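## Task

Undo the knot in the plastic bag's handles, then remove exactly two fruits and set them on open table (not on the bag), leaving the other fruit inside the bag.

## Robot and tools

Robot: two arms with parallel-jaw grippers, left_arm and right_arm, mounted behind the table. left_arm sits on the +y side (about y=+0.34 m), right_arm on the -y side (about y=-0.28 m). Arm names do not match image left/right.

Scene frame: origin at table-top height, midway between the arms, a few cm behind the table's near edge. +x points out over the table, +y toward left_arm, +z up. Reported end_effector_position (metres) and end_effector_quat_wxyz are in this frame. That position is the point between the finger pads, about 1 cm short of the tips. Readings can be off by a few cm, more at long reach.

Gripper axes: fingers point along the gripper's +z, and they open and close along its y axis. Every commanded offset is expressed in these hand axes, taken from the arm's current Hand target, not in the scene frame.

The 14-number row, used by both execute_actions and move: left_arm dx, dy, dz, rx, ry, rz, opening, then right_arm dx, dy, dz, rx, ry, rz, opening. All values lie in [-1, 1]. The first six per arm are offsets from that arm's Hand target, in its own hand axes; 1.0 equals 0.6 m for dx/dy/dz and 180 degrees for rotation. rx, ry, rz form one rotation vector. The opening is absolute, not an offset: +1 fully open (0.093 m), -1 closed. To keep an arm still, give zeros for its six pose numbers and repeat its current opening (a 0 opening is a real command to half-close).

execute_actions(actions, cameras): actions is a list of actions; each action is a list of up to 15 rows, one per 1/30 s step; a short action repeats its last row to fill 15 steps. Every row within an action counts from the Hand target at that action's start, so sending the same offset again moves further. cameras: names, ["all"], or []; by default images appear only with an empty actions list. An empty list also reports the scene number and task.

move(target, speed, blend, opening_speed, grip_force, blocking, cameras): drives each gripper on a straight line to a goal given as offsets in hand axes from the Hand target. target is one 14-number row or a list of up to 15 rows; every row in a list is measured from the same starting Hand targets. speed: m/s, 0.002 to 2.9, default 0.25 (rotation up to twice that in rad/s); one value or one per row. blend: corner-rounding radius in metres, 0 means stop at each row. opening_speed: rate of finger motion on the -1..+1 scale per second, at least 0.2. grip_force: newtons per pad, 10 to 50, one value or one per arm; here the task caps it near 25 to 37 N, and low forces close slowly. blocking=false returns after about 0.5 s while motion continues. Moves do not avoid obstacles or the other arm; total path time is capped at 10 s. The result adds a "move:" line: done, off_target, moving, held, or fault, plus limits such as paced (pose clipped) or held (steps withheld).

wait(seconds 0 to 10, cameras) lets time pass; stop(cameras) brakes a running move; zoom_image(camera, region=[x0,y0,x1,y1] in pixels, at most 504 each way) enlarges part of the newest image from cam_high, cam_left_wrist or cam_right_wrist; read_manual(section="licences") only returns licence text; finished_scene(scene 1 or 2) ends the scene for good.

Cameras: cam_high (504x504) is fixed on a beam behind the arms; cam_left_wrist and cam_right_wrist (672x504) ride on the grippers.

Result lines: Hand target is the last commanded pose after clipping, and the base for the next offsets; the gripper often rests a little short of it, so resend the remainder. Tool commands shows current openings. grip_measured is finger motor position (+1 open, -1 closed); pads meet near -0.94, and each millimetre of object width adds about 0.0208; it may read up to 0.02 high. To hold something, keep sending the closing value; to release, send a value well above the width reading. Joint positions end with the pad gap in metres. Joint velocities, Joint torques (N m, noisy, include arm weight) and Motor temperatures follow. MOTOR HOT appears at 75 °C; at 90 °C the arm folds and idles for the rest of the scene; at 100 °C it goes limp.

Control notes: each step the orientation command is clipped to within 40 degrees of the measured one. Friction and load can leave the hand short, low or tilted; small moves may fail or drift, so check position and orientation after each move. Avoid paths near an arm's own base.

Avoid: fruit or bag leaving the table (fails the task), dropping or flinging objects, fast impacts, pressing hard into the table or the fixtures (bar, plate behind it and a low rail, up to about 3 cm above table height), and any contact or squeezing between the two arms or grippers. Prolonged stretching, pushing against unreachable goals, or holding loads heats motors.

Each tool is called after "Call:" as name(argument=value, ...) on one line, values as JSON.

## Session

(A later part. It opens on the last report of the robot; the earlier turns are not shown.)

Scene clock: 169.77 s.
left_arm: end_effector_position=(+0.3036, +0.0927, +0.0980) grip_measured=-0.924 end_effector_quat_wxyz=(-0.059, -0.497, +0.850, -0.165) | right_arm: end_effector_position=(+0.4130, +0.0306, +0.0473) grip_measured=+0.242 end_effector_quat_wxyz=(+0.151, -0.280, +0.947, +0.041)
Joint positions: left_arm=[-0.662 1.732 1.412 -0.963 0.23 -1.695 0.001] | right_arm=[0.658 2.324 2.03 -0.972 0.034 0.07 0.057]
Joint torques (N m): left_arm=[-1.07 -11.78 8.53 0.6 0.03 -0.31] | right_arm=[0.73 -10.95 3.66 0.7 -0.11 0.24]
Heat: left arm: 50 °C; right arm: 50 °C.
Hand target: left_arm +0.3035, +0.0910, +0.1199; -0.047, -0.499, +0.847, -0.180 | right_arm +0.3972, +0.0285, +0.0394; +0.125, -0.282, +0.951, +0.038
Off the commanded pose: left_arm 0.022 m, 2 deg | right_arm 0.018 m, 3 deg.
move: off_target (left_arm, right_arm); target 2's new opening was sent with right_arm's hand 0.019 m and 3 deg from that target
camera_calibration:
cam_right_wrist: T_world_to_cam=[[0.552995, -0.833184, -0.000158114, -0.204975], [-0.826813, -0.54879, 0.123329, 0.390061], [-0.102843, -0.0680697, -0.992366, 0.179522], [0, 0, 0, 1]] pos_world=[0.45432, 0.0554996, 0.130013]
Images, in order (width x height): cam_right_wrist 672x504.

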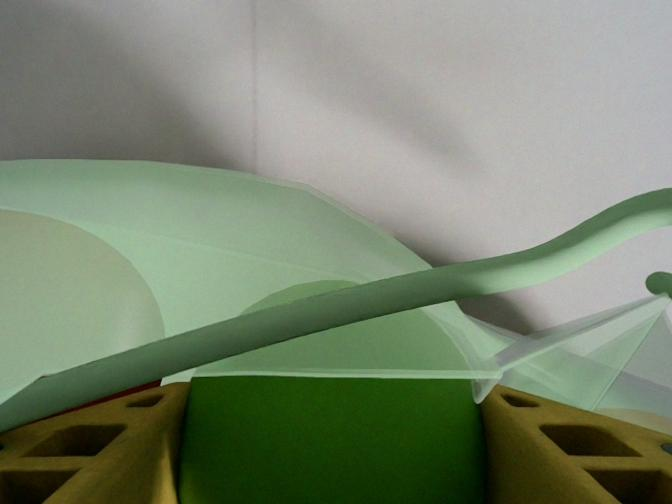

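Call:
move(target=[0,0,0,0,0,0,-1,0.0,0.0,-0.2,0,0,0,-0.05], cameras=["all"], speed=0.1)

Call:
zoom_image(camera="cam_high", region=[170, 150, 330, 310])

Scene clock: 172.00 s.
left_arm: end_effector_position=(+0.3036, +0.0927, +0.0980) grip_measured=-0.924 end_effector_quat_wxyz=(-0.059, -0.497, +0.850, -0.165) | right_arm: end_effector_position=(+0.3774, +0.0078, +0.1254) grip_measured=+0.242 end_effector_quat_wxyz=(+0.102, -0.283, +0.953, +0.023)
Joint positions: left_arm=[-0.662 1.732 1.412 -0.963 0.23 -1.695 0.001] | right_arm=[0.666 2.277 2.288 -1.383 0.034 0.076 0.057]
Joint torques (N m): left_arm=[-1.01 -11.95 8.51 0.59 0.08 -0.28] | right_arm=[0.72 -13.46 7.34 0.59 -0.12 0.23]
Heat: left arm: 50 °C; right arm: 50 °C.
Hand target: left_arm +0.3035, +0.0910, +0.1199; -0.047, -0.499, +0.847, -0.180 | right_arm +0.3714, +0.0115, +0.1554; +0.125, -0.282, +0.951, +0.038
Off the commanded pose: left_arm 0.022 m, 2 deg | right_arm 0.031 m, 3 deg.
move: off_target (left_arm, right_arm)
camera_calibration:
cam_left_wrist: T_world_to_cam=[[0.866053, -0.453734, 0.209947, -0.238627], [-0.469596, -0.594169, 0.653026, 0.167863], [-0.171556, -0.664145, -0.727654, 0.26717], [0, 0, 0, 1]] pos_world=[0.331326, 0.168906, 0.134888]
cam_right_wrist: T_world_to_cam=[[0.554416, -0.832224, 0.00515267, -0.205469], [-0.811248, -0.53904, 0.226524, 0.319577], [-0.185741, -0.129769, -0.973992, 0.281136], [0, 0, 0, 1]] pos_world=[0.42539, 0.0377517, 0.202491]

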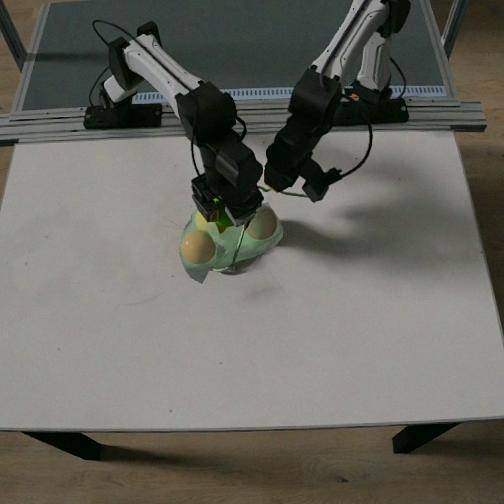

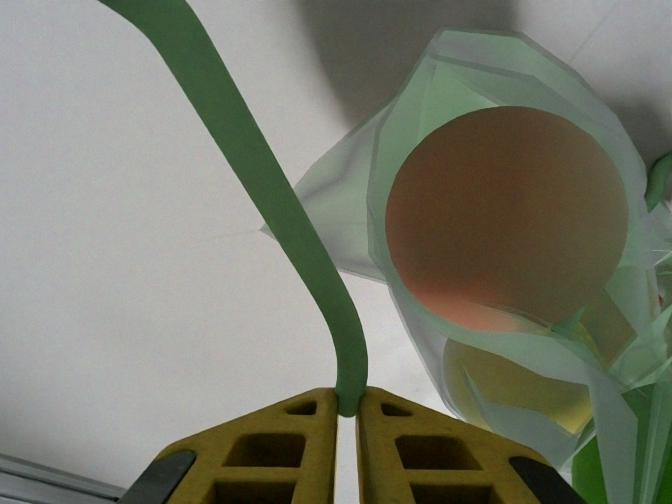

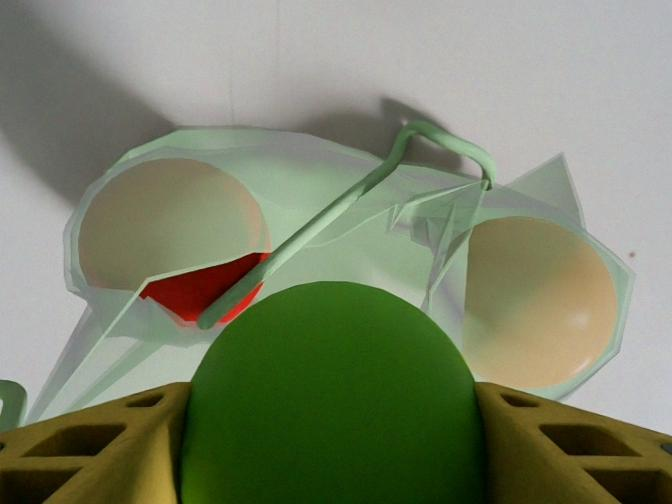

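Scaled by 3.150 from the camera's 504x504 image, which has a finer 720x720 frame.

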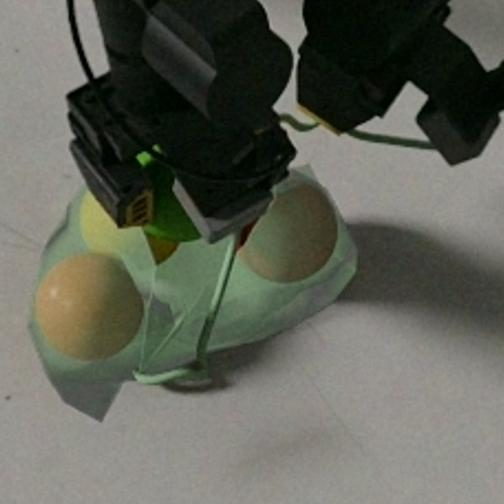

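Call:
move(target=[[0,0,0,0,0,0,-1,-0.021,0.009,-0.132,0,0,0,-0.05],[0,0,0,0,0,0,-1,0.168,-0.261,-0.183,0,0,0,-0.05]], cameras=["all"], speed=0.15)

Scene clock: 175.37 s.
left_arm: end_effector_position=(+0.3036, +0.0927, +0.0980) grip_measured=-0.924 end_effector_quat_wxyz=(-0.059, -0.497, +0.850, -0.165) | right_arm: end_effector_position=(+0.3644, -0.1909, +0.2220) grip_measured=+0.242 end_effector_quat_wxyz=(+0.123, -0.273, +0.954, +0.028)
Joint positions: left_arm=[-0.662 1.732 1.412 -0.963 0.23 -1.695 0.001] | right_arm=[0.224 1.879 2.083 -1.537 -0.065 -0.334 0.057]
Joint torques (N m): left_arm=[-1.16 -12.01 8.51 0.62 0.03 -0.29] | right_arm=[0.25 -10.19 4.4 0.66 -0.32 0.01]
Heat: left arm: 50 °C; right arm: 51 °C.
Hand target: left_arm +0.3035, +0.0910, +0.1199; -0.047, -0.499, +0.847, -0.180 | right_arm +0.3515, -0.1884, +0.2352; +0.125, -0.282, +0.951, +0.038
Off the commanded pose: left_arm 0.022 m, 2 deg | right_arm 0.019 m, 2 deg.
joint sent to its limit (right arm) — joint 4 (wrist pitch), lower limit. The joint targets are off in position, not in orientation.
move: off_target (left_arm, right_arm)
camera_calibration:
cam_left_wrist: T_world_to_cam=[[0.866053, -0.453734, 0.209947, -0.238627], [-0.469596, -0.594169, 0.653026, 0.167863], [-0.171556, -0.664145, -0.727654, 0.26717], [0, 0, 0, 1]] pos_world=[0.331326, 0.168906, 0.134888]
cam_right_wrist: T_world_to_cam=[[0.537557, -0.843214, 0.00478306, -0.360026], [-0.829308, -0.527648, 0.183944, 0.198221], [-0.15258, -0.102847, -0.982925, 0.342188], [0, 0, 0, 1]] pos_world=[0.410132, -0.163795, 0.301605]

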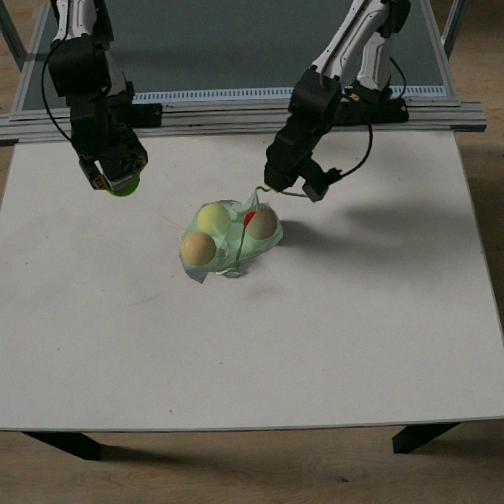

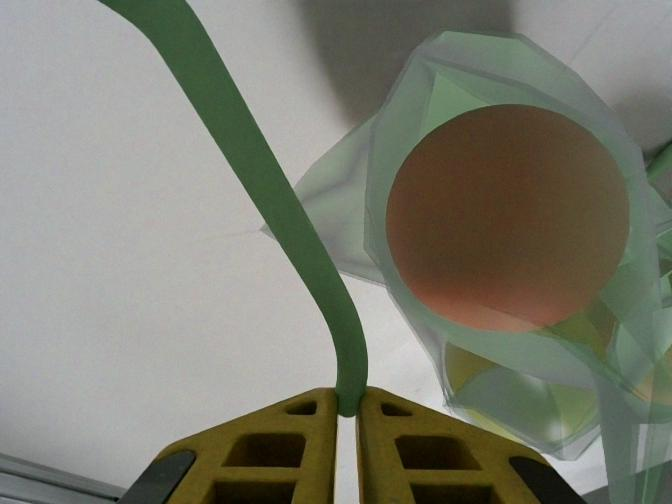

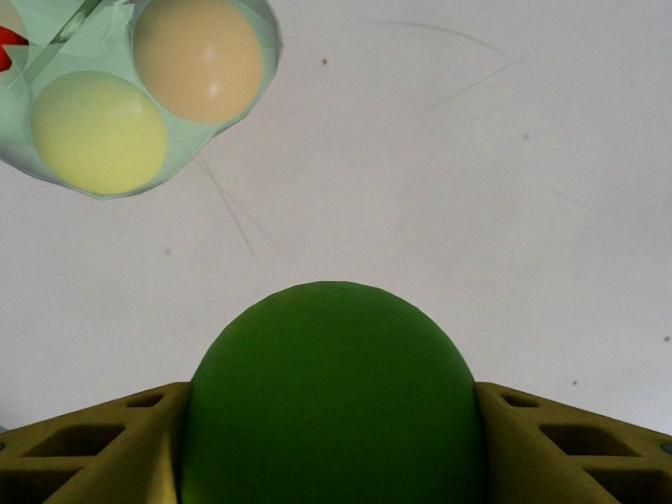

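Call:
move(target=[0,0,0,0,0,0,-1,0.075,0,0.28,0,0,0,-0.05], cameras=["cam_high"], speed=0.12)

Call:
zoom_image(camera="cam_high", region=[60, 120, 300, 300])

Scene clock: 177.83 s.
left_arm: end_effector_position=(+0.3036, +0.0927, +0.0980) grip_measured=-0.924 end_effector_quat_wxyz=(-0.059, -0.497, +0.850, -0.165) | right_arm: end_effector_position=(+0.3486, -0.1930, +0.0552) grip_measured=+0.242 end_effector_quat_wxyz=(+0.109, -0.275, +0.955, +0.029)
Joint positions: left_arm=[-0.662 1.732 1.412 -0.963 0.23 -1.695 0.001] | right_arm=[0.224 1.777 1.28 -0.866 -0.066 -0.339 0.057]
Joint torques (N m): left_arm=[-1.07 -12.01 8.5 0.6 0.04 -0.29] | right_arm=[-0.08 -7.77 5.07 1.1 -0.32 0.04]
Heat: left arm: 50 °C; right arm: 50 °C.
Hand target: left_arm +0.3035, +0.0910, +0.1199; -0.047, -0.499, +0.847, -0.180 | right_arm +0.3513, -0.1882, +0.0613; +0.125, -0.282, +0.951, +0.038
Off the commanded pose: left_arm 0.022 m, 2 deg | right_arm 0.008 m, 2 deg.
move: off_target (left_arm)
Images, in order (width x height): cam_high 504x504.

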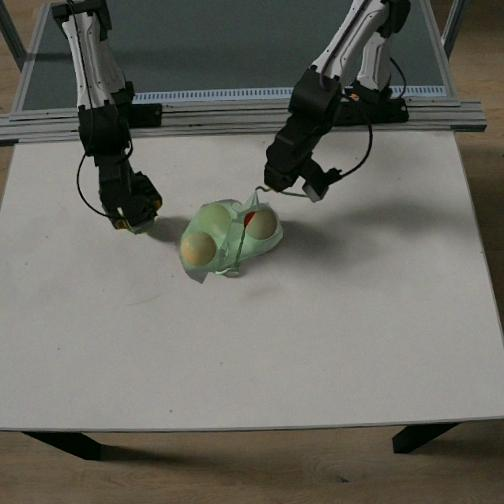

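Scaled by 2.100 from the camera's 504x504 image, which has a finer 720x720 frame.

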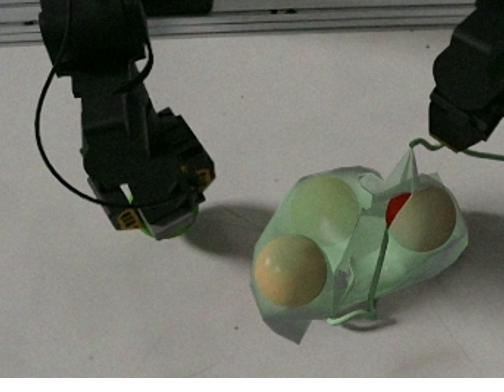

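Call:
move(target=[0,0,0,0,0,0,-1,0.0055,0,0.0194,0,0,0,-0.05], speed=0.03)

Call:
move(target=[0,0,0,0,0,0,-1,0.0045,0,0.016,0,0,0,-0.05], speed=0.03)

Call:
move(target=[0,0,0,0,0,0,-1,0.0035,0,0.013,0,0,0,-0.05], speed=0.03, cameras=["cam_right_wrist"])

Scene clock: 179.10 s.
left_arm: end_effector_position=(+0.3036, +0.0927, +0.0980) grip_measured=-0.924 end_effector_quat_wxyz=(-0.059, -0.497, +0.850, -0.165) | right_arm: end_effector_position=(+0.3489, -0.1929, +0.0473) grip_measured=+0.242 end_effector_quat_wxyz=(+0.115, -0.275, +0.954, +0.029)
Joint positions: left_arm=[-0.662 1.732 1.412 -0.963 0.23 -1.695 0.001] | right_arm=[0.224 1.777 1.245 -0.819 -0.066 -0.339 0.057]
Joint torques (N m): left_arm=[-1.03 -11.89 8.44 0.59 0.07 -0.31] | right_arm=[-0.16 -6.91 5.07 1.11 -0.3 0.02]
Heat: left arm: 50 °C; right arm: 50 °C.
Hand target: left_arm +0.3035, +0.0910, +0.1199; -0.047, -0.499, +0.847, -0.180 | right_arm +0.3511, -0.1884, +0.0492; +0.125, -0.282, +0.951, +0.038
Off the commanded pose: left_arm 0.022 m, 2 deg | right_arm 0.005 m, 2 deg.
move: off_target (left_arm)

Scene clock: 180.10 s.
left_arm: end_effector_position=(+0.3036, +0.0927, +0.0980) grip_measured=-0.924 end_effector_quat_wxyz=(-0.059, -0.497, +0.850, -0.165) | right_arm: end_effector_position=(+0.3507, -0.1918, +0.0442) grip_measured=+0.242 end_effector_quat_wxyz=(+0.122, -0.275, +0.953, +0.031)
Joint positions: left_arm=[-0.662 1.732 1.412 -0.963 0.23 -1.695 0.001] | right_arm=[0.224 1.775 1.227 -0.786 -0.07 -0.339 0.057]
Joint torques (N m): left_arm=[-1.09 -11.81 8.47 0.58 0.08 -0.3] | right_arm=[-0.12 -6.13 4 1.23 -0.26 -0.01]
Heat: left arm: 50 °C; right arm: 50 °C.
Hand target: left_arm +0.3035, +0.0910, +0.1199; -0.047, -0.499, +0.847, -0.180 | right_arm +0.3510, -0.1884, +0.0392; +0.125, -0.282, +0.951, +0.038
Off the commanded pose: left_arm 0.022 m, 2 deg | right_arm 0.006 m, 1 deg.
move: off_target (left_arm)

Scene clock: 181.10 s.
left_arm: end_effector_position=(+0.3036, +0.0927, +0.0980) grip_measured=-0.924 end_effector_quat_wxyz=(-0.059, -0.497, +0.850, -0.165) | right_arm: end_effector_position=(+0.3535, -0.1905, +0.0430) grip_measured=+0.242 end_effector_quat_wxyz=(+0.130, -0.275, +0.952, +0.032)
Joint positions: left_arm=[-0.662 1.732 1.412 -0.963 0.23 -1.695 0.001] | right_arm=[0.224 1.775 1.217 -0.761 -0.074 -0.339 0.057]
Joint torques (N m): left_arm=[-0.96 -11.84 8.54 0.59 0.07 -0.28] | right_arm=[-0.25 -5.33 3.32 1.36 -0.27 0]
Heat: left arm: 51 °C; right arm: 49 °C.
Hand target: left_arm +0.3035, +0.0910, +0.1199; -0.047, -0.499, +0.847, -0.180 | right_arm +0.3510, -0.1884, +0.0312; +0.125, -0.282, +0.951, +0.038
Off the commanded pose: left_arm 0.022 m, 2 deg | right_arm 0.012 m, 1 deg.
move: off_target (left_arm, right_arm)
camera_calibration:
cam_right_wrist: T_world_to_cam=[[0.542971, -0.839746, 0.00297868, -0.354117], [-0.828109, -0.534851, 0.167838, 0.221242], [-0.139348, -0.0935976, -0.98581, 0.16178], [0, 0, 0, 1]] pos_world=[0.398031, -0.163894, 0.123407]
Images, in order (width x height): cam_right_wrist 672x504.

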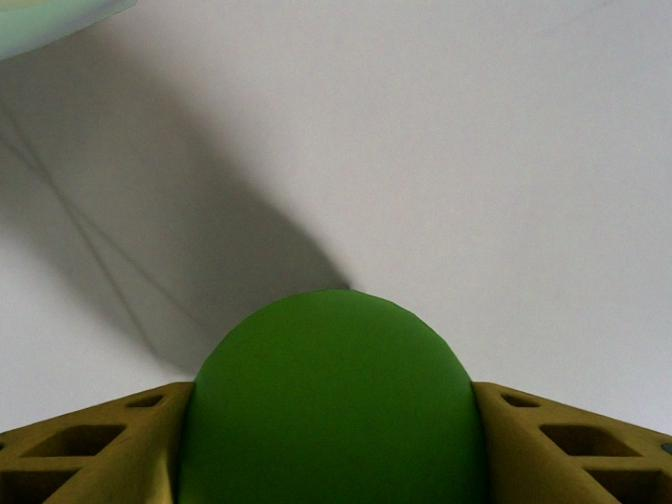

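Call:
move(target=[[0,0,0,0,0,0,-1,-0.003,0,-0.012,0,0,0,-0.05],[0,0,0,0,0,0,-1,-0.003,0,-0.012,0,0,0,0.75],[0,0,0,0,0,0,-1,-0.06,0,-0.24,0,0,0,0.75]], opening_speed=0.4, speed=0.08, cameras=["cam_high","cam_right_wrist"])

Call:
zoom_image(camera="cam_high", region=[80, 150, 330, 310])

Scene clock: 187.33 s.
left_arm: end_effector_position=(+0.3036, +0.0927, +0.0980) grip_measured=-0.924 end_effector_quat_wxyz=(-0.059, -0.497, +0.850, -0.165) | right_arm: end_effector_position=(+0.3518, -0.1917, +0.1678) grip_measured=+0.747 end_effector_quat_wxyz=(+0.117, -0.276, +0.954, +0.033)
Joint positions: left_arm=[-0.662 1.732 1.412 -0.963 0.23 -1.695 0.001] | right_arm=[0.224 1.763 1.71 -1.293 -0.074 -0.339 0.081]
Joint torques (N m): left_arm=[-1.11 -11.89 8.49 0.57 0.06 -0.3] | right_arm=[-0.18 -7.38 7.32 0.6 -0.25 0]
Heat: left arm: 51 °C; right arm: 48 °C.
Hand target: left_arm +0.3035, +0.0910, +0.1199; -0.047, -0.499, +0.847, -0.180 | right_arm +0.3490, -0.1898, +0.1796; +0.124, -0.282, +0.951, +0.038
Off the commanded pose: left_arm 0.022 m, 2 deg | right_arm 0.012 m, 1 deg.
move: off_target (left_arm, right_arm)
camera_calibration:
cam_right_wrist: T_world_to_cam=[[0.543482, -0.839395, -0.0066422, -0.353068], [-0.823037, -0.534413, 0.192385, 0.192506], [-0.165037, -0.0990911, -0.981297, 0.291614], [0, 0, 0, 1]] pos_world=[0.398453, -0.164589, 0.24678]
Images, in order (width x height): cam_high 504x504, cam_right_wrist 672x504.

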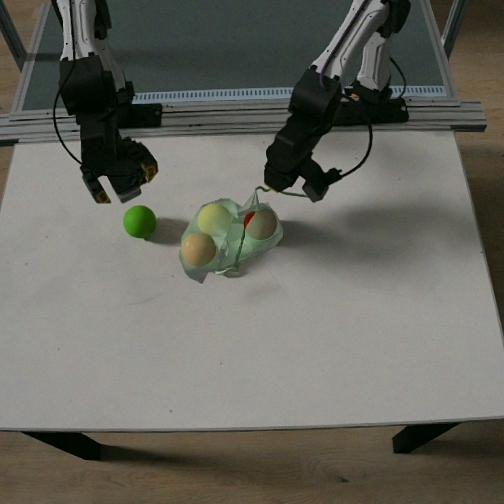

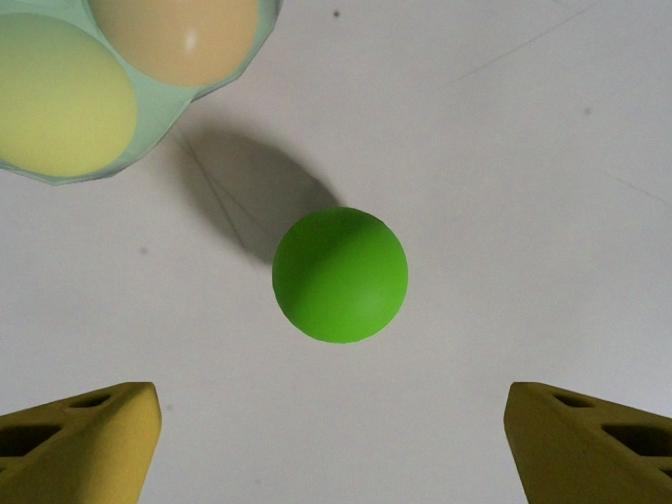

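Scaled by 2.016 from the camera's 504x504 image, which has a finer 720x720 frame.

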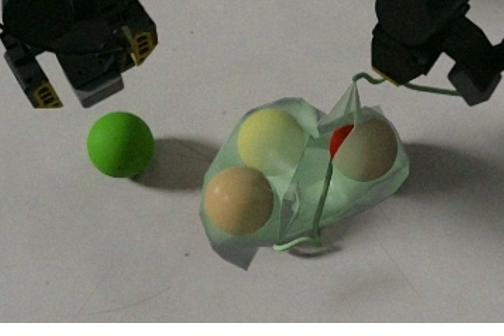

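Call:
move(target=[[0,0,0,0,0,0,-1,-0.03,0,-0.1,0,0,0,0.75],[0,0,0,0,0,0,-1,-0.237,0.247,0.0,0,0,0,0.75]], cameras=["cam_right_wrist"])

Call:
zoom_image(camera="cam_right_wrist", region=[60, 80, 520, 500])

Scene clock: 190.20 s.
left_arm: end_effector_position=(+0.3036, +0.0927, +0.0980) grip_measured=-0.924 end_effector_quat_wxyz=(-0.059, -0.497, +0.850, -0.165) | right_arm: end_effector_position=(+0.3827, -0.0066, +0.2171) grip_measured=+0.747 end_effector_quat_wxyz=(+0.175, -0.299, +0.936, +0.063)
Joint positions: left_arm=[-0.662 1.732 1.412 -0.963 0.23 -1.695 0.001] | right_arm=[0.62 2.223 2.546 -1.528 -0.012 -0.005 0.081]
Joint torques (N m): left_arm=[-1.06 -11.9 8.53 0.6 0.05 -0.3] | right_arm=[-0.12 -10.21 4.66 1.15 -0.06 0.08]
Heat: left arm: 51 °C; right arm: 48 °C.
Hand target: left_arm +0.3035, +0.0910, +0.1199; -0.047, -0.499, +0.847, -0.180 | right_arm +0.3786, -0.0082, +0.2240; +0.178, -0.302, +0.934, +0.063 (not the last commanded pose)
Off the commanded pose: left_arm 0.022 m, 2 deg | right_arm 0.016 m, 7 deg.
move: held (right_arm; a check stopped the path), off_target (left_arm); limits=held
pose unreachable (right arm): on one or more control steps of this call, first in action 0 (counted from 0), this arm could not follow its commanded pose, so it was not sent that pose on those steps. It may still have moved: this result reports where it is.
cause: moving toward the commanded pose would bring a part of the arm too close to another arm (this arm's fingers and the left arm's wrist (the part past joint 4), 20 mm apart when this arm was first held).
camera_calibration:
cam_right_wrist: T_world_to_cam=[[0.592025, -0.805679, -0.0196634, -0.229874], [-0.803427, -0.591936, 0.0641577, 0.327293], [-0.06333, -0.0221849, -0.997746, 0.328648], [0, 0, 0, 1]] pos_world=[0.41986, 0.0158227, 0.302389]
Images, in order (width x height): cam_right_wrist 672x504.

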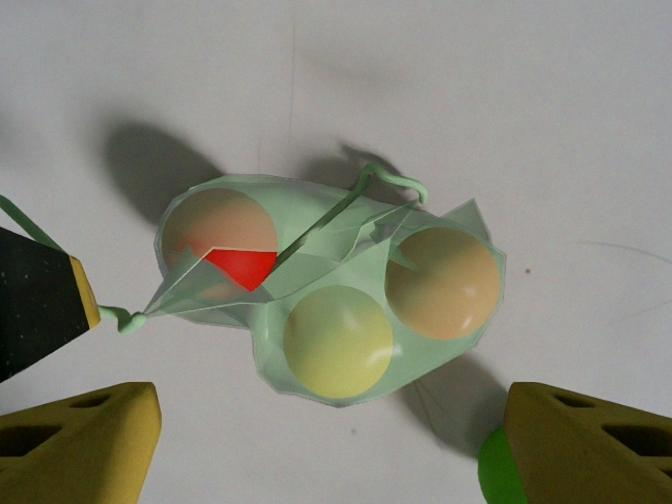

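Scaled by 1.096 from the camera's 672x504 image, which has a finer 960x720 frame.

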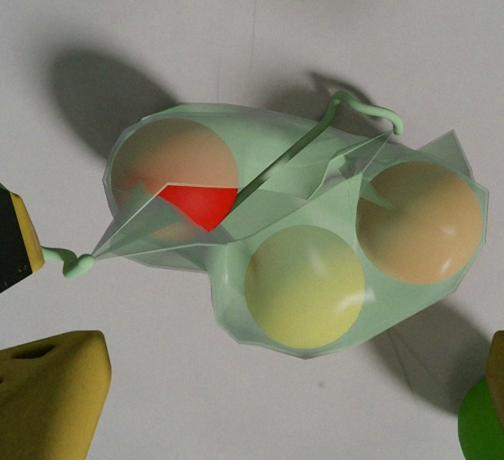

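Call:
move(target=[[0,0,0,0,0,0,-0.5,0.088,-0.14,-0.03,0,0,0,0.75],[-0.038,0.007,-0.138,0,0,0,-0.5,0.088,-0.14,-0.03,0,0,0,0.75],[-0.123,-0.01,-0.032,0,0,0,-1,0.088,-0.14,-0.03,0,0,0,0.75],[-0.155,0.022,0.085,0,0,0,-1,0.088,-0.14,-0.03,0,0,0,0.75]], cameras=["all"], speed=0.15)

Call:
zoom_image(camera="cam_high", region=[170, 150, 330, 310])

Scene clock: 196.97 s.
left_arm: end_effector_position=(+0.3364, +0.1610, +0.0398) grip_measured=-0.977 end_effector_quat_wxyz=(-0.054, -0.511, +0.843, -0.159) | right_arm: end_effector_position=(+0.3863, -0.1129, +0.2025) grip_measured=+0.747 end_effector_quat_wxyz=(+0.151, -0.294, +0.942, +0.053)
Joint positions: left_arm=[-0.443 1.78 1.245 -0.805 0.266 -1.503 0] | right_arm=[0.387 1.971 2.104 -1.398 -0.075 -0.215 0.081]
Joint torques (N m): left_arm=[-0.12 -8.76 5.61 1.12 0.38 0.15] | right_arm=[0.14 -11.32 4.53 1.37 -0.3 0.03]
Heat: left arm: 50 °C; right arm: 47 °C.
Hand target: left_arm +0.3435, +0.1558, +0.0450; -0.047, -0.499, +0.847, -0.180 | right_arm +0.3827, -0.1089, +0.2201; +0.178, -0.302, +0.934, +0.064
Off the commanded pose: left_arm 0.010 m, 3 deg | right_arm 0.018 m, 4 deg.
move: off_target (left_arm, right_arm); target 3's new opening was sent with left_arm's hand 0.010 m and 3 deg from that target
camera_calibration:
cam_left_wrist: T_world_to_cam=[[0.879747, -0.430888, 0.20095, -0.231744], [-0.450124, -0.618759, 0.643837, 0.259663], [-0.153082, -0.656866, -0.738304, 0.268801], [0, 0, 0, 1]] pos_world=[0.361906, 0.237379, 0.0778454]
cam_right_wrist: T_world_to_cam=[[0.579953, -0.814467, -0.0172725, -0.314644], [-0.808022, -0.577804, 0.115081, 0.261226], [-0.10371, -0.0527847, -0.993206, 0.323174], [0, 0, 0, 1]] pos_world=[0.427071, -0.0882713, 0.285482]

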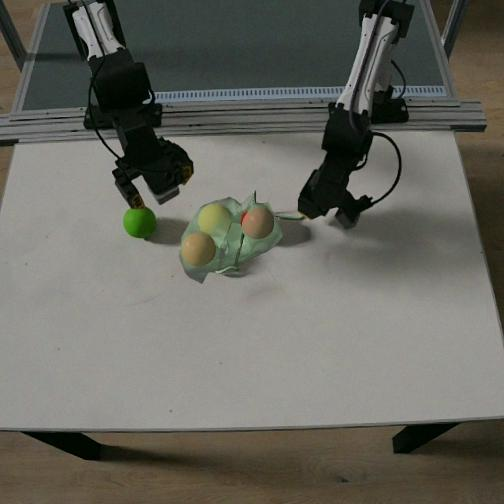

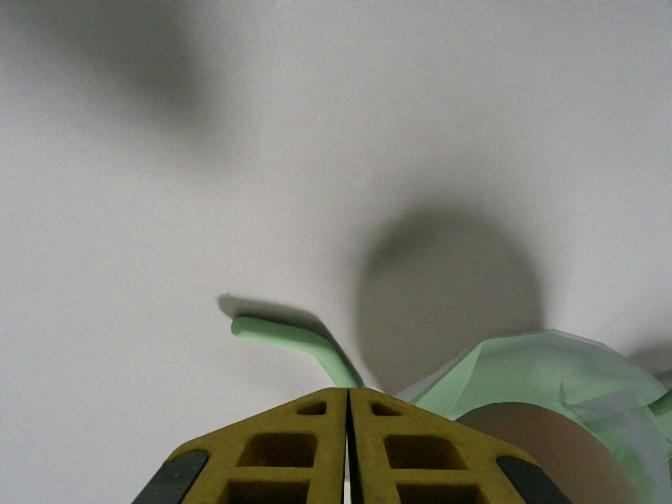

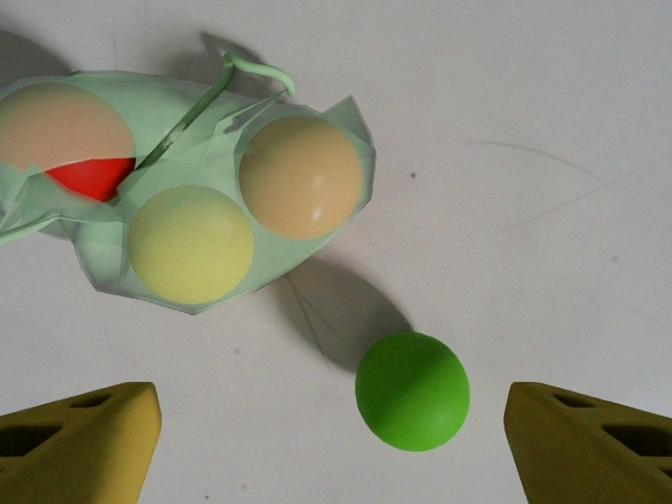

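Scaled by 3.150 from the camera's 504x504 image, which has a finer 720x720 frame.

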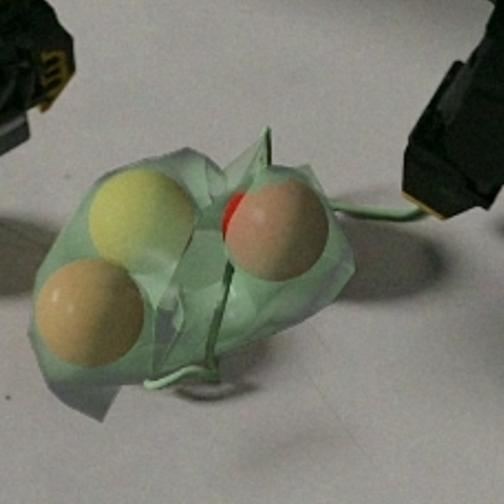

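Call:
move(target=[0.095,-0.082,0.049,0,0,0,-1,0,0,0,0,0,0,0.75], cameras=["cam_high","cam_right_wrist"], speed=0.06)

Call:
zoom_image(camera="cam_high", region=[170, 150, 330, 310])

Scene clock: 199.17 s.
left_arm: end_effector_position=(+0.3501, +0.0855, +0.0347) grip_measured=-0.977 end_effector_quat_wxyz=(-0.062, -0.498, +0.850, -0.163) | right_arm: end_effector_position=(+0.3863, -0.1129, +0.2025) grip_measured=+0.747 end_effector_quat_wxyz=(+0.151, -0.294, +0.942, +0.053)
Joint positions: left_arm=[-0.604 1.95 1.446 -0.799 0.249 -1.637 0] | right_arm=[0.387 1.971 2.104 -1.398 -0.075 -0.215 0.081]
Joint torques (N m): left_arm=[-1.16 -9.95 8.4 1 0.09 -0.3] | right_arm=[0.13 -11.11 4.63 1.34 -0.32 0]
Heat: left arm: 50 °C; right arm: 47 °C.
Hand target: left_arm +0.3604, +0.0768, +0.0451; -0.047, -0.499, +0.847, -0.180 | right_arm +0.3827, -0.1089, +0.2201; +0.178, -0.302, +0.934, +0.064
Off the commanded pose: left_arm 0.017 m, 3 deg | right_arm 0.018 m, 4 deg.
move: off_target (left_arm, right_arm)
camera_calibration:
cam_right_wrist: T_world_to_cam=[[0.579953, -0.814467, -0.0172725, -0.314644], [-0.808022, -0.577804, 0.115081, 0.261226], [-0.10371, -0.0527847, -0.993206, 0.323174], [0, 0, 0, 1]] pos_world=[0.427071, -0.0882713, 0.285482]
Images, in order (width x height): cam_high 504x504, cam_right_wrist 672x504.

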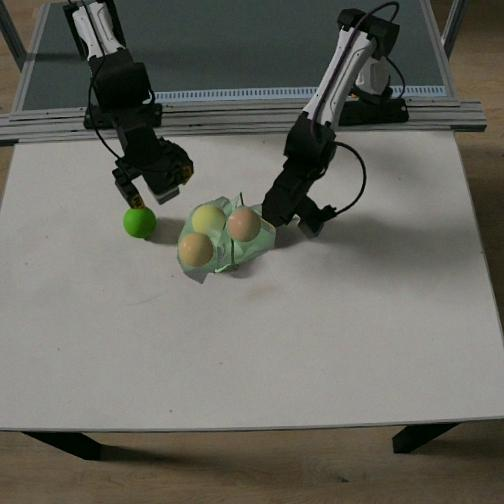

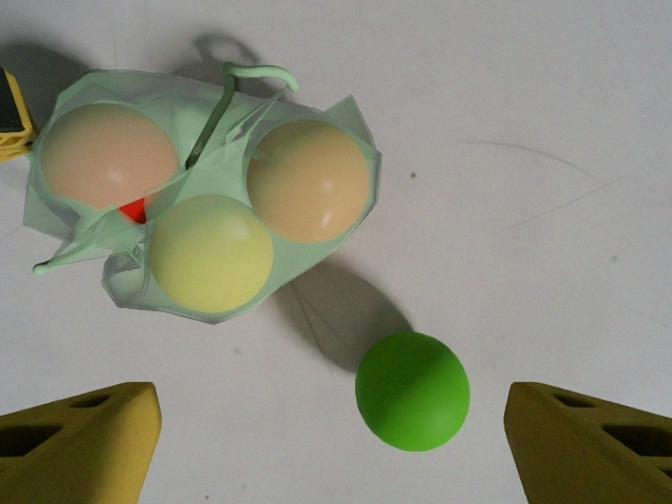

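Scaled by 3.150 from the camera's 504x504 image, which has a finer 720x720 frame.

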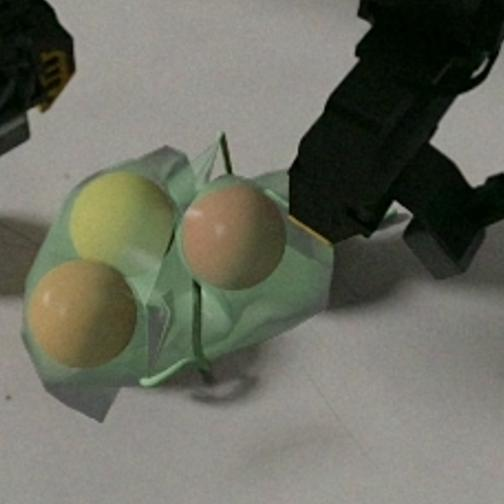

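Call:
move(target=[[-0.08,0.07,-0.03,0,0,0,-1,0,0,0,0,0,0,0.75],[-0.12,0.07,-0.22,-0.03,-0.18,0.36,-0.3,0,0,0,0,0,0,0.75]], cameras=["all"], speed=0.15)

Call:
zoom_image(camera="cam_high", region=[170, 150, 330, 310])

Scene clock: 206.20 s.
left_arm: end_effector_position=(+0.3428, +0.2046, +0.1226) grip_measured=-0.302 end_effector_quat_wxyz=(+0.228, -0.009, +0.974, +0.007) | right_arm: end_effector_position=(+0.3863, -0.1129, +0.2025) grip_measured=+0.747 end_effector_quat_wxyz=(+0.151, -0.294, +0.942, +0.053)
Joint positions: left_arm=[-0.564 1.505 1.224 -0.855 -0.245 -0.476 0.031] | right_arm=[0.387 1.971 2.104 -1.398 -0.075 -0.215 0.081]
Joint torques (N m): left_arm=[-1.11 -9.89 6 1.49 -0.17 0.16] | right_arm=[0.06 -11.15 4.63 1.31 -0.28 0.03]
Heat: left arm: 50 °C; right arm: 47 °C.
Hand target: left_arm +0.3469, +0.2012, +0.1385; +0.259, +0.000, +0.966, +0.000 | right_arm +0.3827, -0.1089, +0.2201; +0.178, -0.302, +0.934, +0.064
Off the commanded pose: left_arm 0.017 m, 4 deg | right_arm 0.018 m, 4 deg.
move: off_target (left_arm, right_arm); target 2's new opening was sent with left_arm's hand 0.017 m and 4 deg from that target
camera_calibration:
cam_left_wrist: T_world_to_cam=[[0.0270701, -0.999443, -0.0195196, 0.20033], [-0.999629, -0.0270073, -0.0034703, 0.382941], [0.0029412, 0.0196063, -0.999803, 0.199781], [0, 0, 0, 1]] pos_world=[0.376789, 0.206643, 0.204981]
cam_right_wrist: T_world_to_cam=[[0.579953, -0.814467, -0.0172725, -0.314644], [-0.808022, -0.577804, 0.115081, 0.261226], [-0.10371, -0.0527847, -0.993206, 0.323174], [0, 0, 0, 1]] pos_world=[0.427071, -0.0882713, 0.285482]

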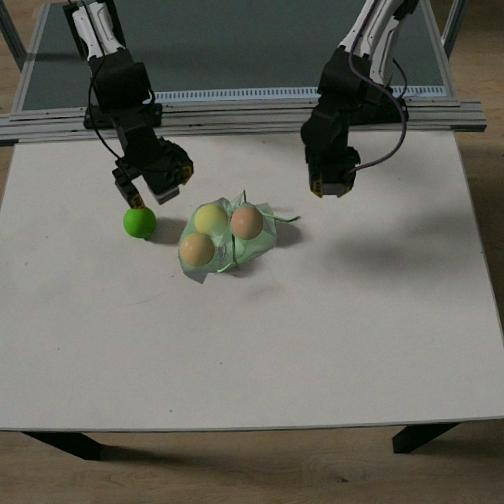

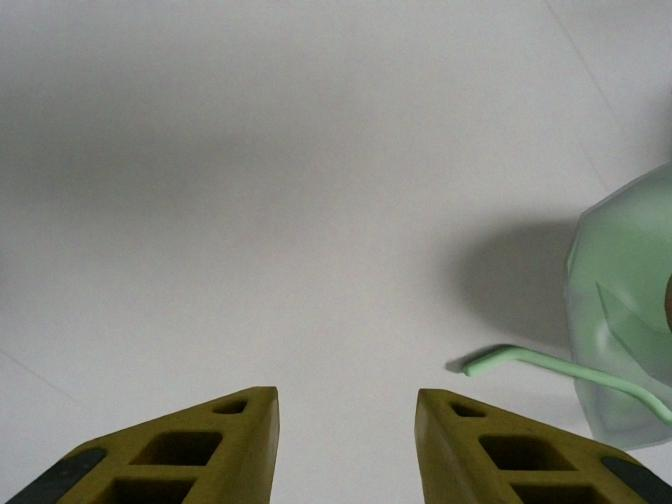

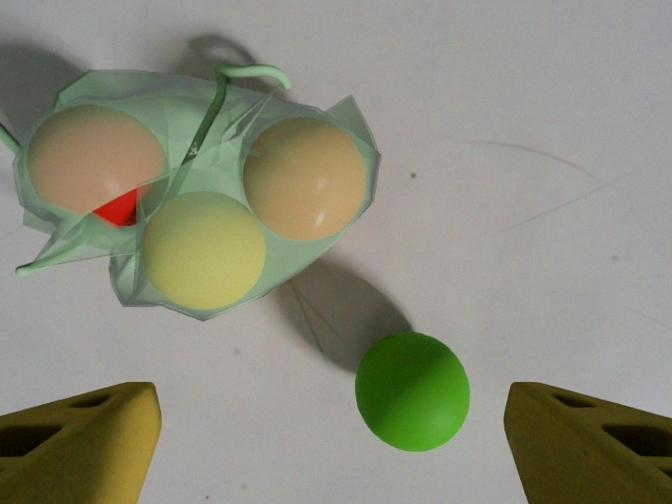

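Scaled by 3.150 from the camera's 504x504 image, which has a finer 720x720 frame.

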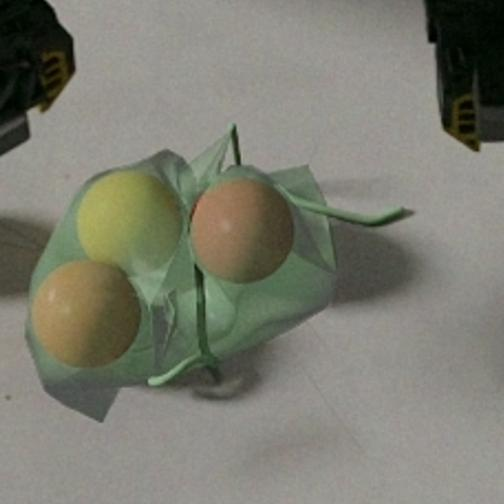

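Call:
move(target=[[0.064,-0.117,0.078,0.031,0.18,-0.36,-0.3,0,0,0,0,0,0,0.75],[0.113,-0.117,0.162,0.031,0.18,-0.36,-0.3,0,0,0,0,0,0,0.75]], cameras=["cam_left_wrist"], speed=0.15)

Scene clock: 212.47 s.
left_arm: end_effector_position=(+0.3301, +0.1365, +0.0156) grip_measured=-0.302 end_effector_quat_wxyz=(-0.049, -0.494, +0.853, -0.161) | right_arm: end_effector_position=(+0.3863, -0.1129, +0.2025) grip_measured=+0.747 end_effector_quat_wxyz=(+0.151, -0.294, +0.942, +0.053)
Joint positions: left_arm=[-0.517 1.823 1.194 -0.689 0.249 -1.538 0.031] | right_arm=[0.387 1.971 2.104 -1.398 -0.075 -0.215 0.081]
Joint torques (N m): left_arm=[-0.03 -9.07 5.41 1.16 0.35 -0.3] | right_arm=[0.25 -11.38 4.59 1.33 -0.3 0.02]
Heat: left arm: 49 °C; right arm: 47 °C.
Hand target: left_arm +0.3368, +0.1308, +0.0205; -0.047, -0.498, +0.847, -0.181 | right_arm +0.3827, -0.1089, +0.2201; +0.178, -0.302, +0.934, +0.064
Off the commanded pose: left_arm 0.010 m, 3 deg | right_arm 0.018 m, 4 deg.
move: off_target (left_arm, right_arm)
camera_calibration:
cam_left_wrist: T_world_to_cam=[[0.860169, -0.462916, 0.214053, -0.221444], [-0.482465, -0.602513, 0.635771, 0.265845], [-0.165339, -0.650144, -0.741604, 0.236969], [0, 0, 0, 1]] pos_world=[0.357921, 0.211729, 0.0541211]
Images, in order (width x height): cam_left_wrist 672x504.

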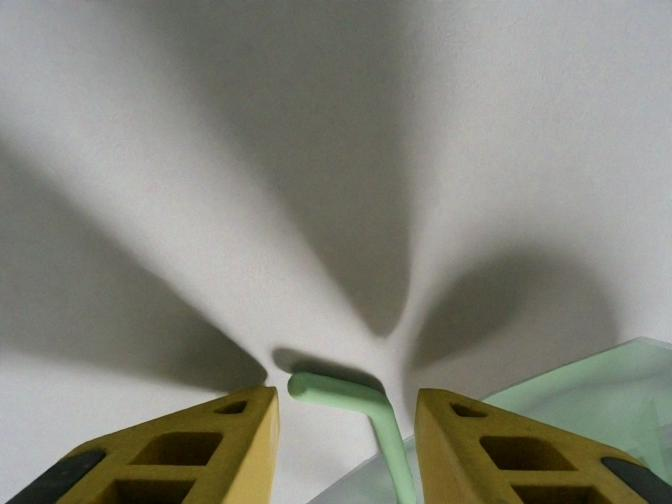

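Call:
move(target=[[0,0,0,0,0,0,-1,0,0,0,0,0,0,0.75],[-0.03,-0.04,-0.09,0,0,0,-1,0,0,0,0,0,0,0.75],[-0.11,-0.066,-0.14,0,0,0,-1,0,0,0,0,0,0,0.75]], cameras=["all"], speed=0.1, opening_speed=0.6)

Call:
zoom_image(camera="cam_high", region=[170, 150, 330, 310])

Scene clock: 216.93 s.
left_arm: end_effector_position=(+0.3949, +0.2011, +0.0821) grip_measured=-0.977 end_effector_quat_wxyz=(-0.043, -0.509, +0.842, -0.175) | right_arm: end_effector_position=(+0.3863, -0.1129, +0.2025) grip_measured=+0.747 end_effector_quat_wxyz=(+0.151, -0.294, +0.942, +0.053)
Joint positions: left_arm=[-0.282 1.884 1.55 -1.012 0.307 -1.345 0] | right_arm=[0.387 1.971 2.104 -1.398 -0.075 -0.215 0.081]
Joint torques (N m): left_arm=[-0.25 -9.59 8.64 0.49 0.36 0.18] | right_arm=[0.05 -11.17 4.71 1.32 -0.3 0.01]
Heat: left arm: 48 °C; right arm: 47 °C.
Hand target: left_arm +0.3953, +0.1977, +0.0918; -0.047, -0.498, +0.846, -0.181 | right_arm +0.3827, -0.1089, +0.2201; +0.178, -0.302, +0.934, +0.064
Off the commanded pose: left_arm 0.010 m, 2 deg | right_arm 0.018 m, 4 deg.
move: off_target (right_arm)
camera_calibration:
cam_left_wrist: T_world_to_cam=[[0.874052, -0.423047, 0.238883, -0.276939], [-0.469645, -0.609867, 0.638354, 0.289861], [-0.124367, -0.670144, -0.731737, 0.326109], [0, 0, 0, 1]] pos_world=[0.418748, 0.278159, 0.119748]
cam_right_wrist: T_world_to_cam=[[0.579953, -0.814467, -0.0172725, -0.314644], [-0.808022, -0.577804, 0.115081, 0.261226], [-0.10371, -0.0527847, -0.993206, 0.323174], [0, 0, 0, 1]] pos_world=[0.427071, -0.0882713, 0.285482]

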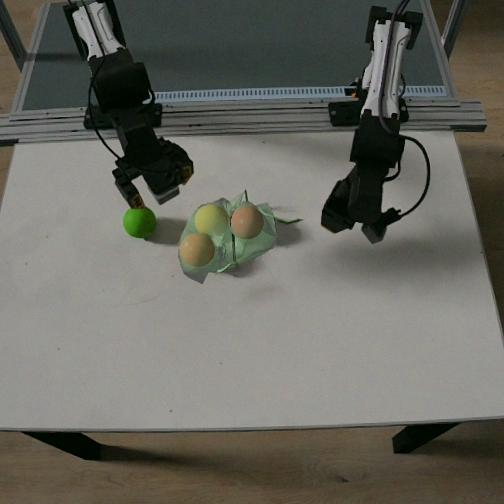

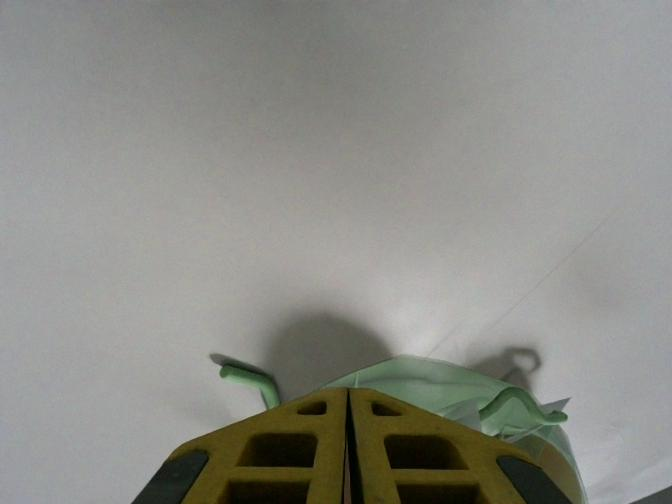

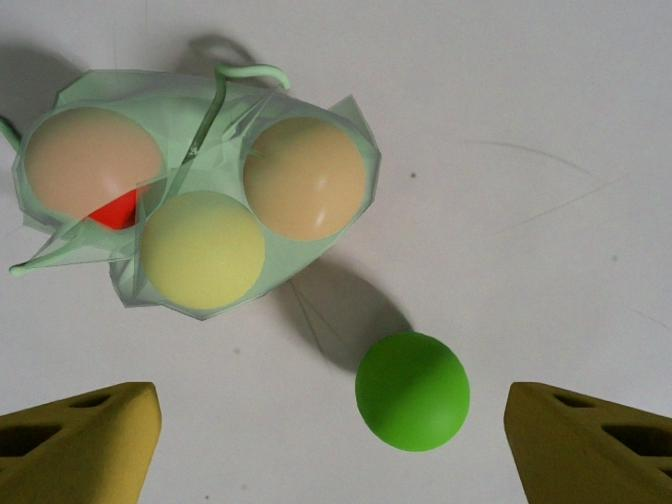

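Scaled by 3.150 from the camera's 504x504 image, which has a finer 720x720 frame.

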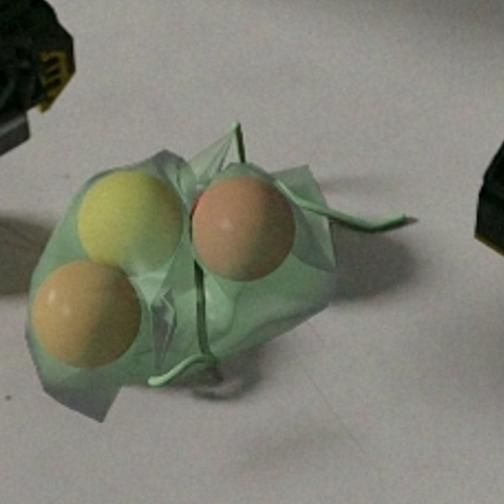

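Call:
move(target=[[0.08,0.03,0.03,0,0,0,-0.3,0,0,0,0,0,0,0.75],[0.118,0.066,0.16,0,0,0,-0.3,0,0,0,0,0,0,0.75],[0.118,0.066,0.16,0,0,0,-1,0,0,0,0,0,0,0.75]], cameras=["cam_left_wrist"], speed=0.1, opening_speed=0.6)

Scene clock: 221.33 s.
left_arm: end_effector_position=(+0.3273, +0.1298, +0.0108) grip_measured=-0.907 end_effector_quat_wxyz=(-0.064, -0.499, +0.848, -0.167) | right_arm: end_effector_position=(+0.3863, -0.1129, +0.2025) grip_measured=+0.747 end_effector_quat_wxyz=(+0.151, -0.294, +0.942, +0.053)
Joint positions: left_arm=[-0.524 1.837 1.187 -0.669 0.275 -1.564 0.002] | right_arm=[0.387 1.971 2.104 -1.398 -0.075 -0.215 0.081]
Joint torques (N m): left_arm=[-1.36 -8.17 4.98 1.35 0.04 -0.26] | right_arm=[0.14 -11.3 4.62 1.32 -0.32 0.01]
Heat: left arm: 48 °C; right arm: 47 °C.
Hand target: left_arm +0.3357, +0.1226, +0.0106; -0.047, -0.498, +0.846, -0.181 | right_arm +0.3827, -0.1089, +0.2201; +0.178, -0.302, +0.934, +0.064
Off the commanded pose: left_arm 0.011 m, 3 deg | right_arm 0.018 m, 4 deg.
move: off_target (left_arm, right_arm); target 3's new opening was sent with left_arm's hand 0.013 m and 3 deg from that target
camera_calibration:
cam_left_wrist: T_world_to_cam=[[0.869184, -0.448922, 0.207335, -0.225704], [-0.46295, -0.591418, 0.660228, 0.255393], [-0.173769, -0.669846, -0.72188, 0.233746], [0, 0, 0, 1]] pos_world=[0.355031, 0.206295, 0.0469156]
Images, in order (width x height): cam_left_wrist 672x504.

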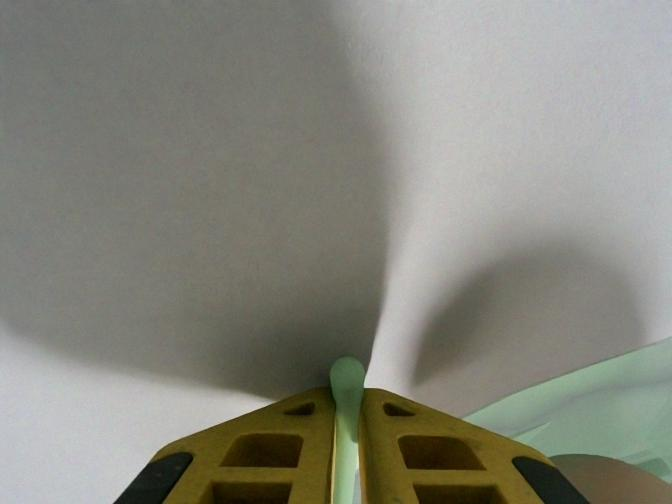

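Held. Lift and pull toward +y,+x.

Call:
move(target=[[-0.03,-0.03,-0.11,0,0,0,-1,0,0,0,0,0,0,0.75],[-0.13,-0.066,-0.16,0,0,0,-1,0,0,0,0,0,0,0.75]], cameras=["cam_right_wrist","cam_high"], speed=0.1)

Call:
zoom_image(camera="cam_high", region=[170, 150, 330, 310])

Scene clock: 224.47 s.
left_arm: end_effector_position=(+0.3987, +0.2073, +0.0807) grip_measured=-0.907 end_effector_quat_wxyz=(-0.042, -0.509, +0.841, -0.175) | right_arm: end_effector_position=(+0.3863, -0.1129, +0.2025) grip_measured=+0.747 end_effector_quat_wxyz=(+0.151, -0.294, +0.942, +0.053)
Joint positions: left_arm=[-0.264 1.895 1.559 -1.015 0.311 -1.327 0.002] | right_arm=[0.387 1.971 2.104 -1.398 -0.075 -0.215 0.081]
Joint torques (N m): left_arm=[-0.31 -9.54 8.53 0.44 0.37 0.18] | right_arm=[0.03 -11.15 4.74 1.32 -0.32 0.06]
Heat: left arm: 48 °C; right arm: 47 °C.
Hand target: left_arm +0.3989, +0.2037, +0.0899; -0.047, -0.498, +0.846, -0.181 | right_arm +0.3827, -0.1089, +0.2201; +0.178, -0.302, +0.934, +0.064
Off the commanded pose: left_arm 0.010 m, 2 deg | right_arm 0.018 m, 4 deg.
move: off_target (right_arm)
camera_calibration:
cam_right_wrist: T_world_to_cam=[[0.579953, -0.814467, -0.0172725, -0.314644], [-0.808022, -0.577804, 0.115081, 0.261226], [-0.10371, -0.0527847, -0.993206, 0.323174], [0, 0, 0, 1]] pos_world=[0.427071, -0.0882713, 0.285482]
Images, in order (width x height): cam_high 504x504, cam_right_wrist 672x504.

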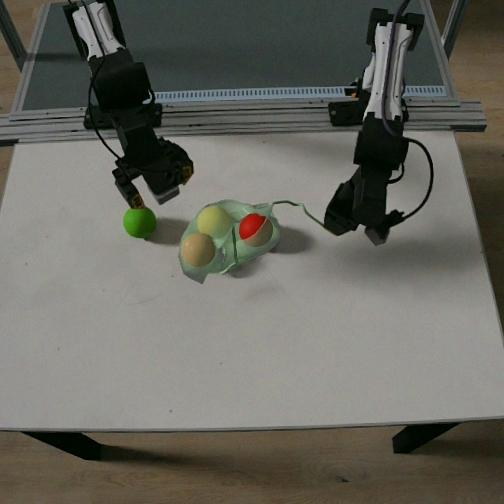

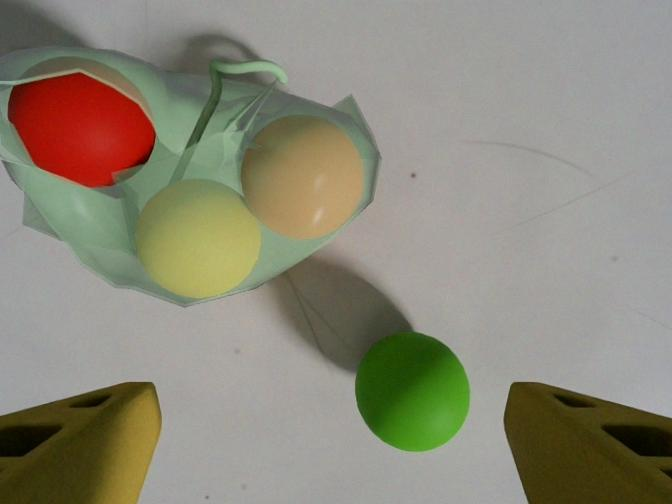

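Scaled by 3.150 from the camera's 504x504 image, which has a finer 720x720 frame.

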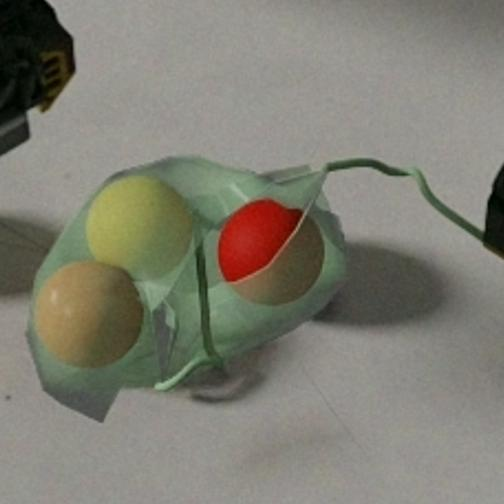

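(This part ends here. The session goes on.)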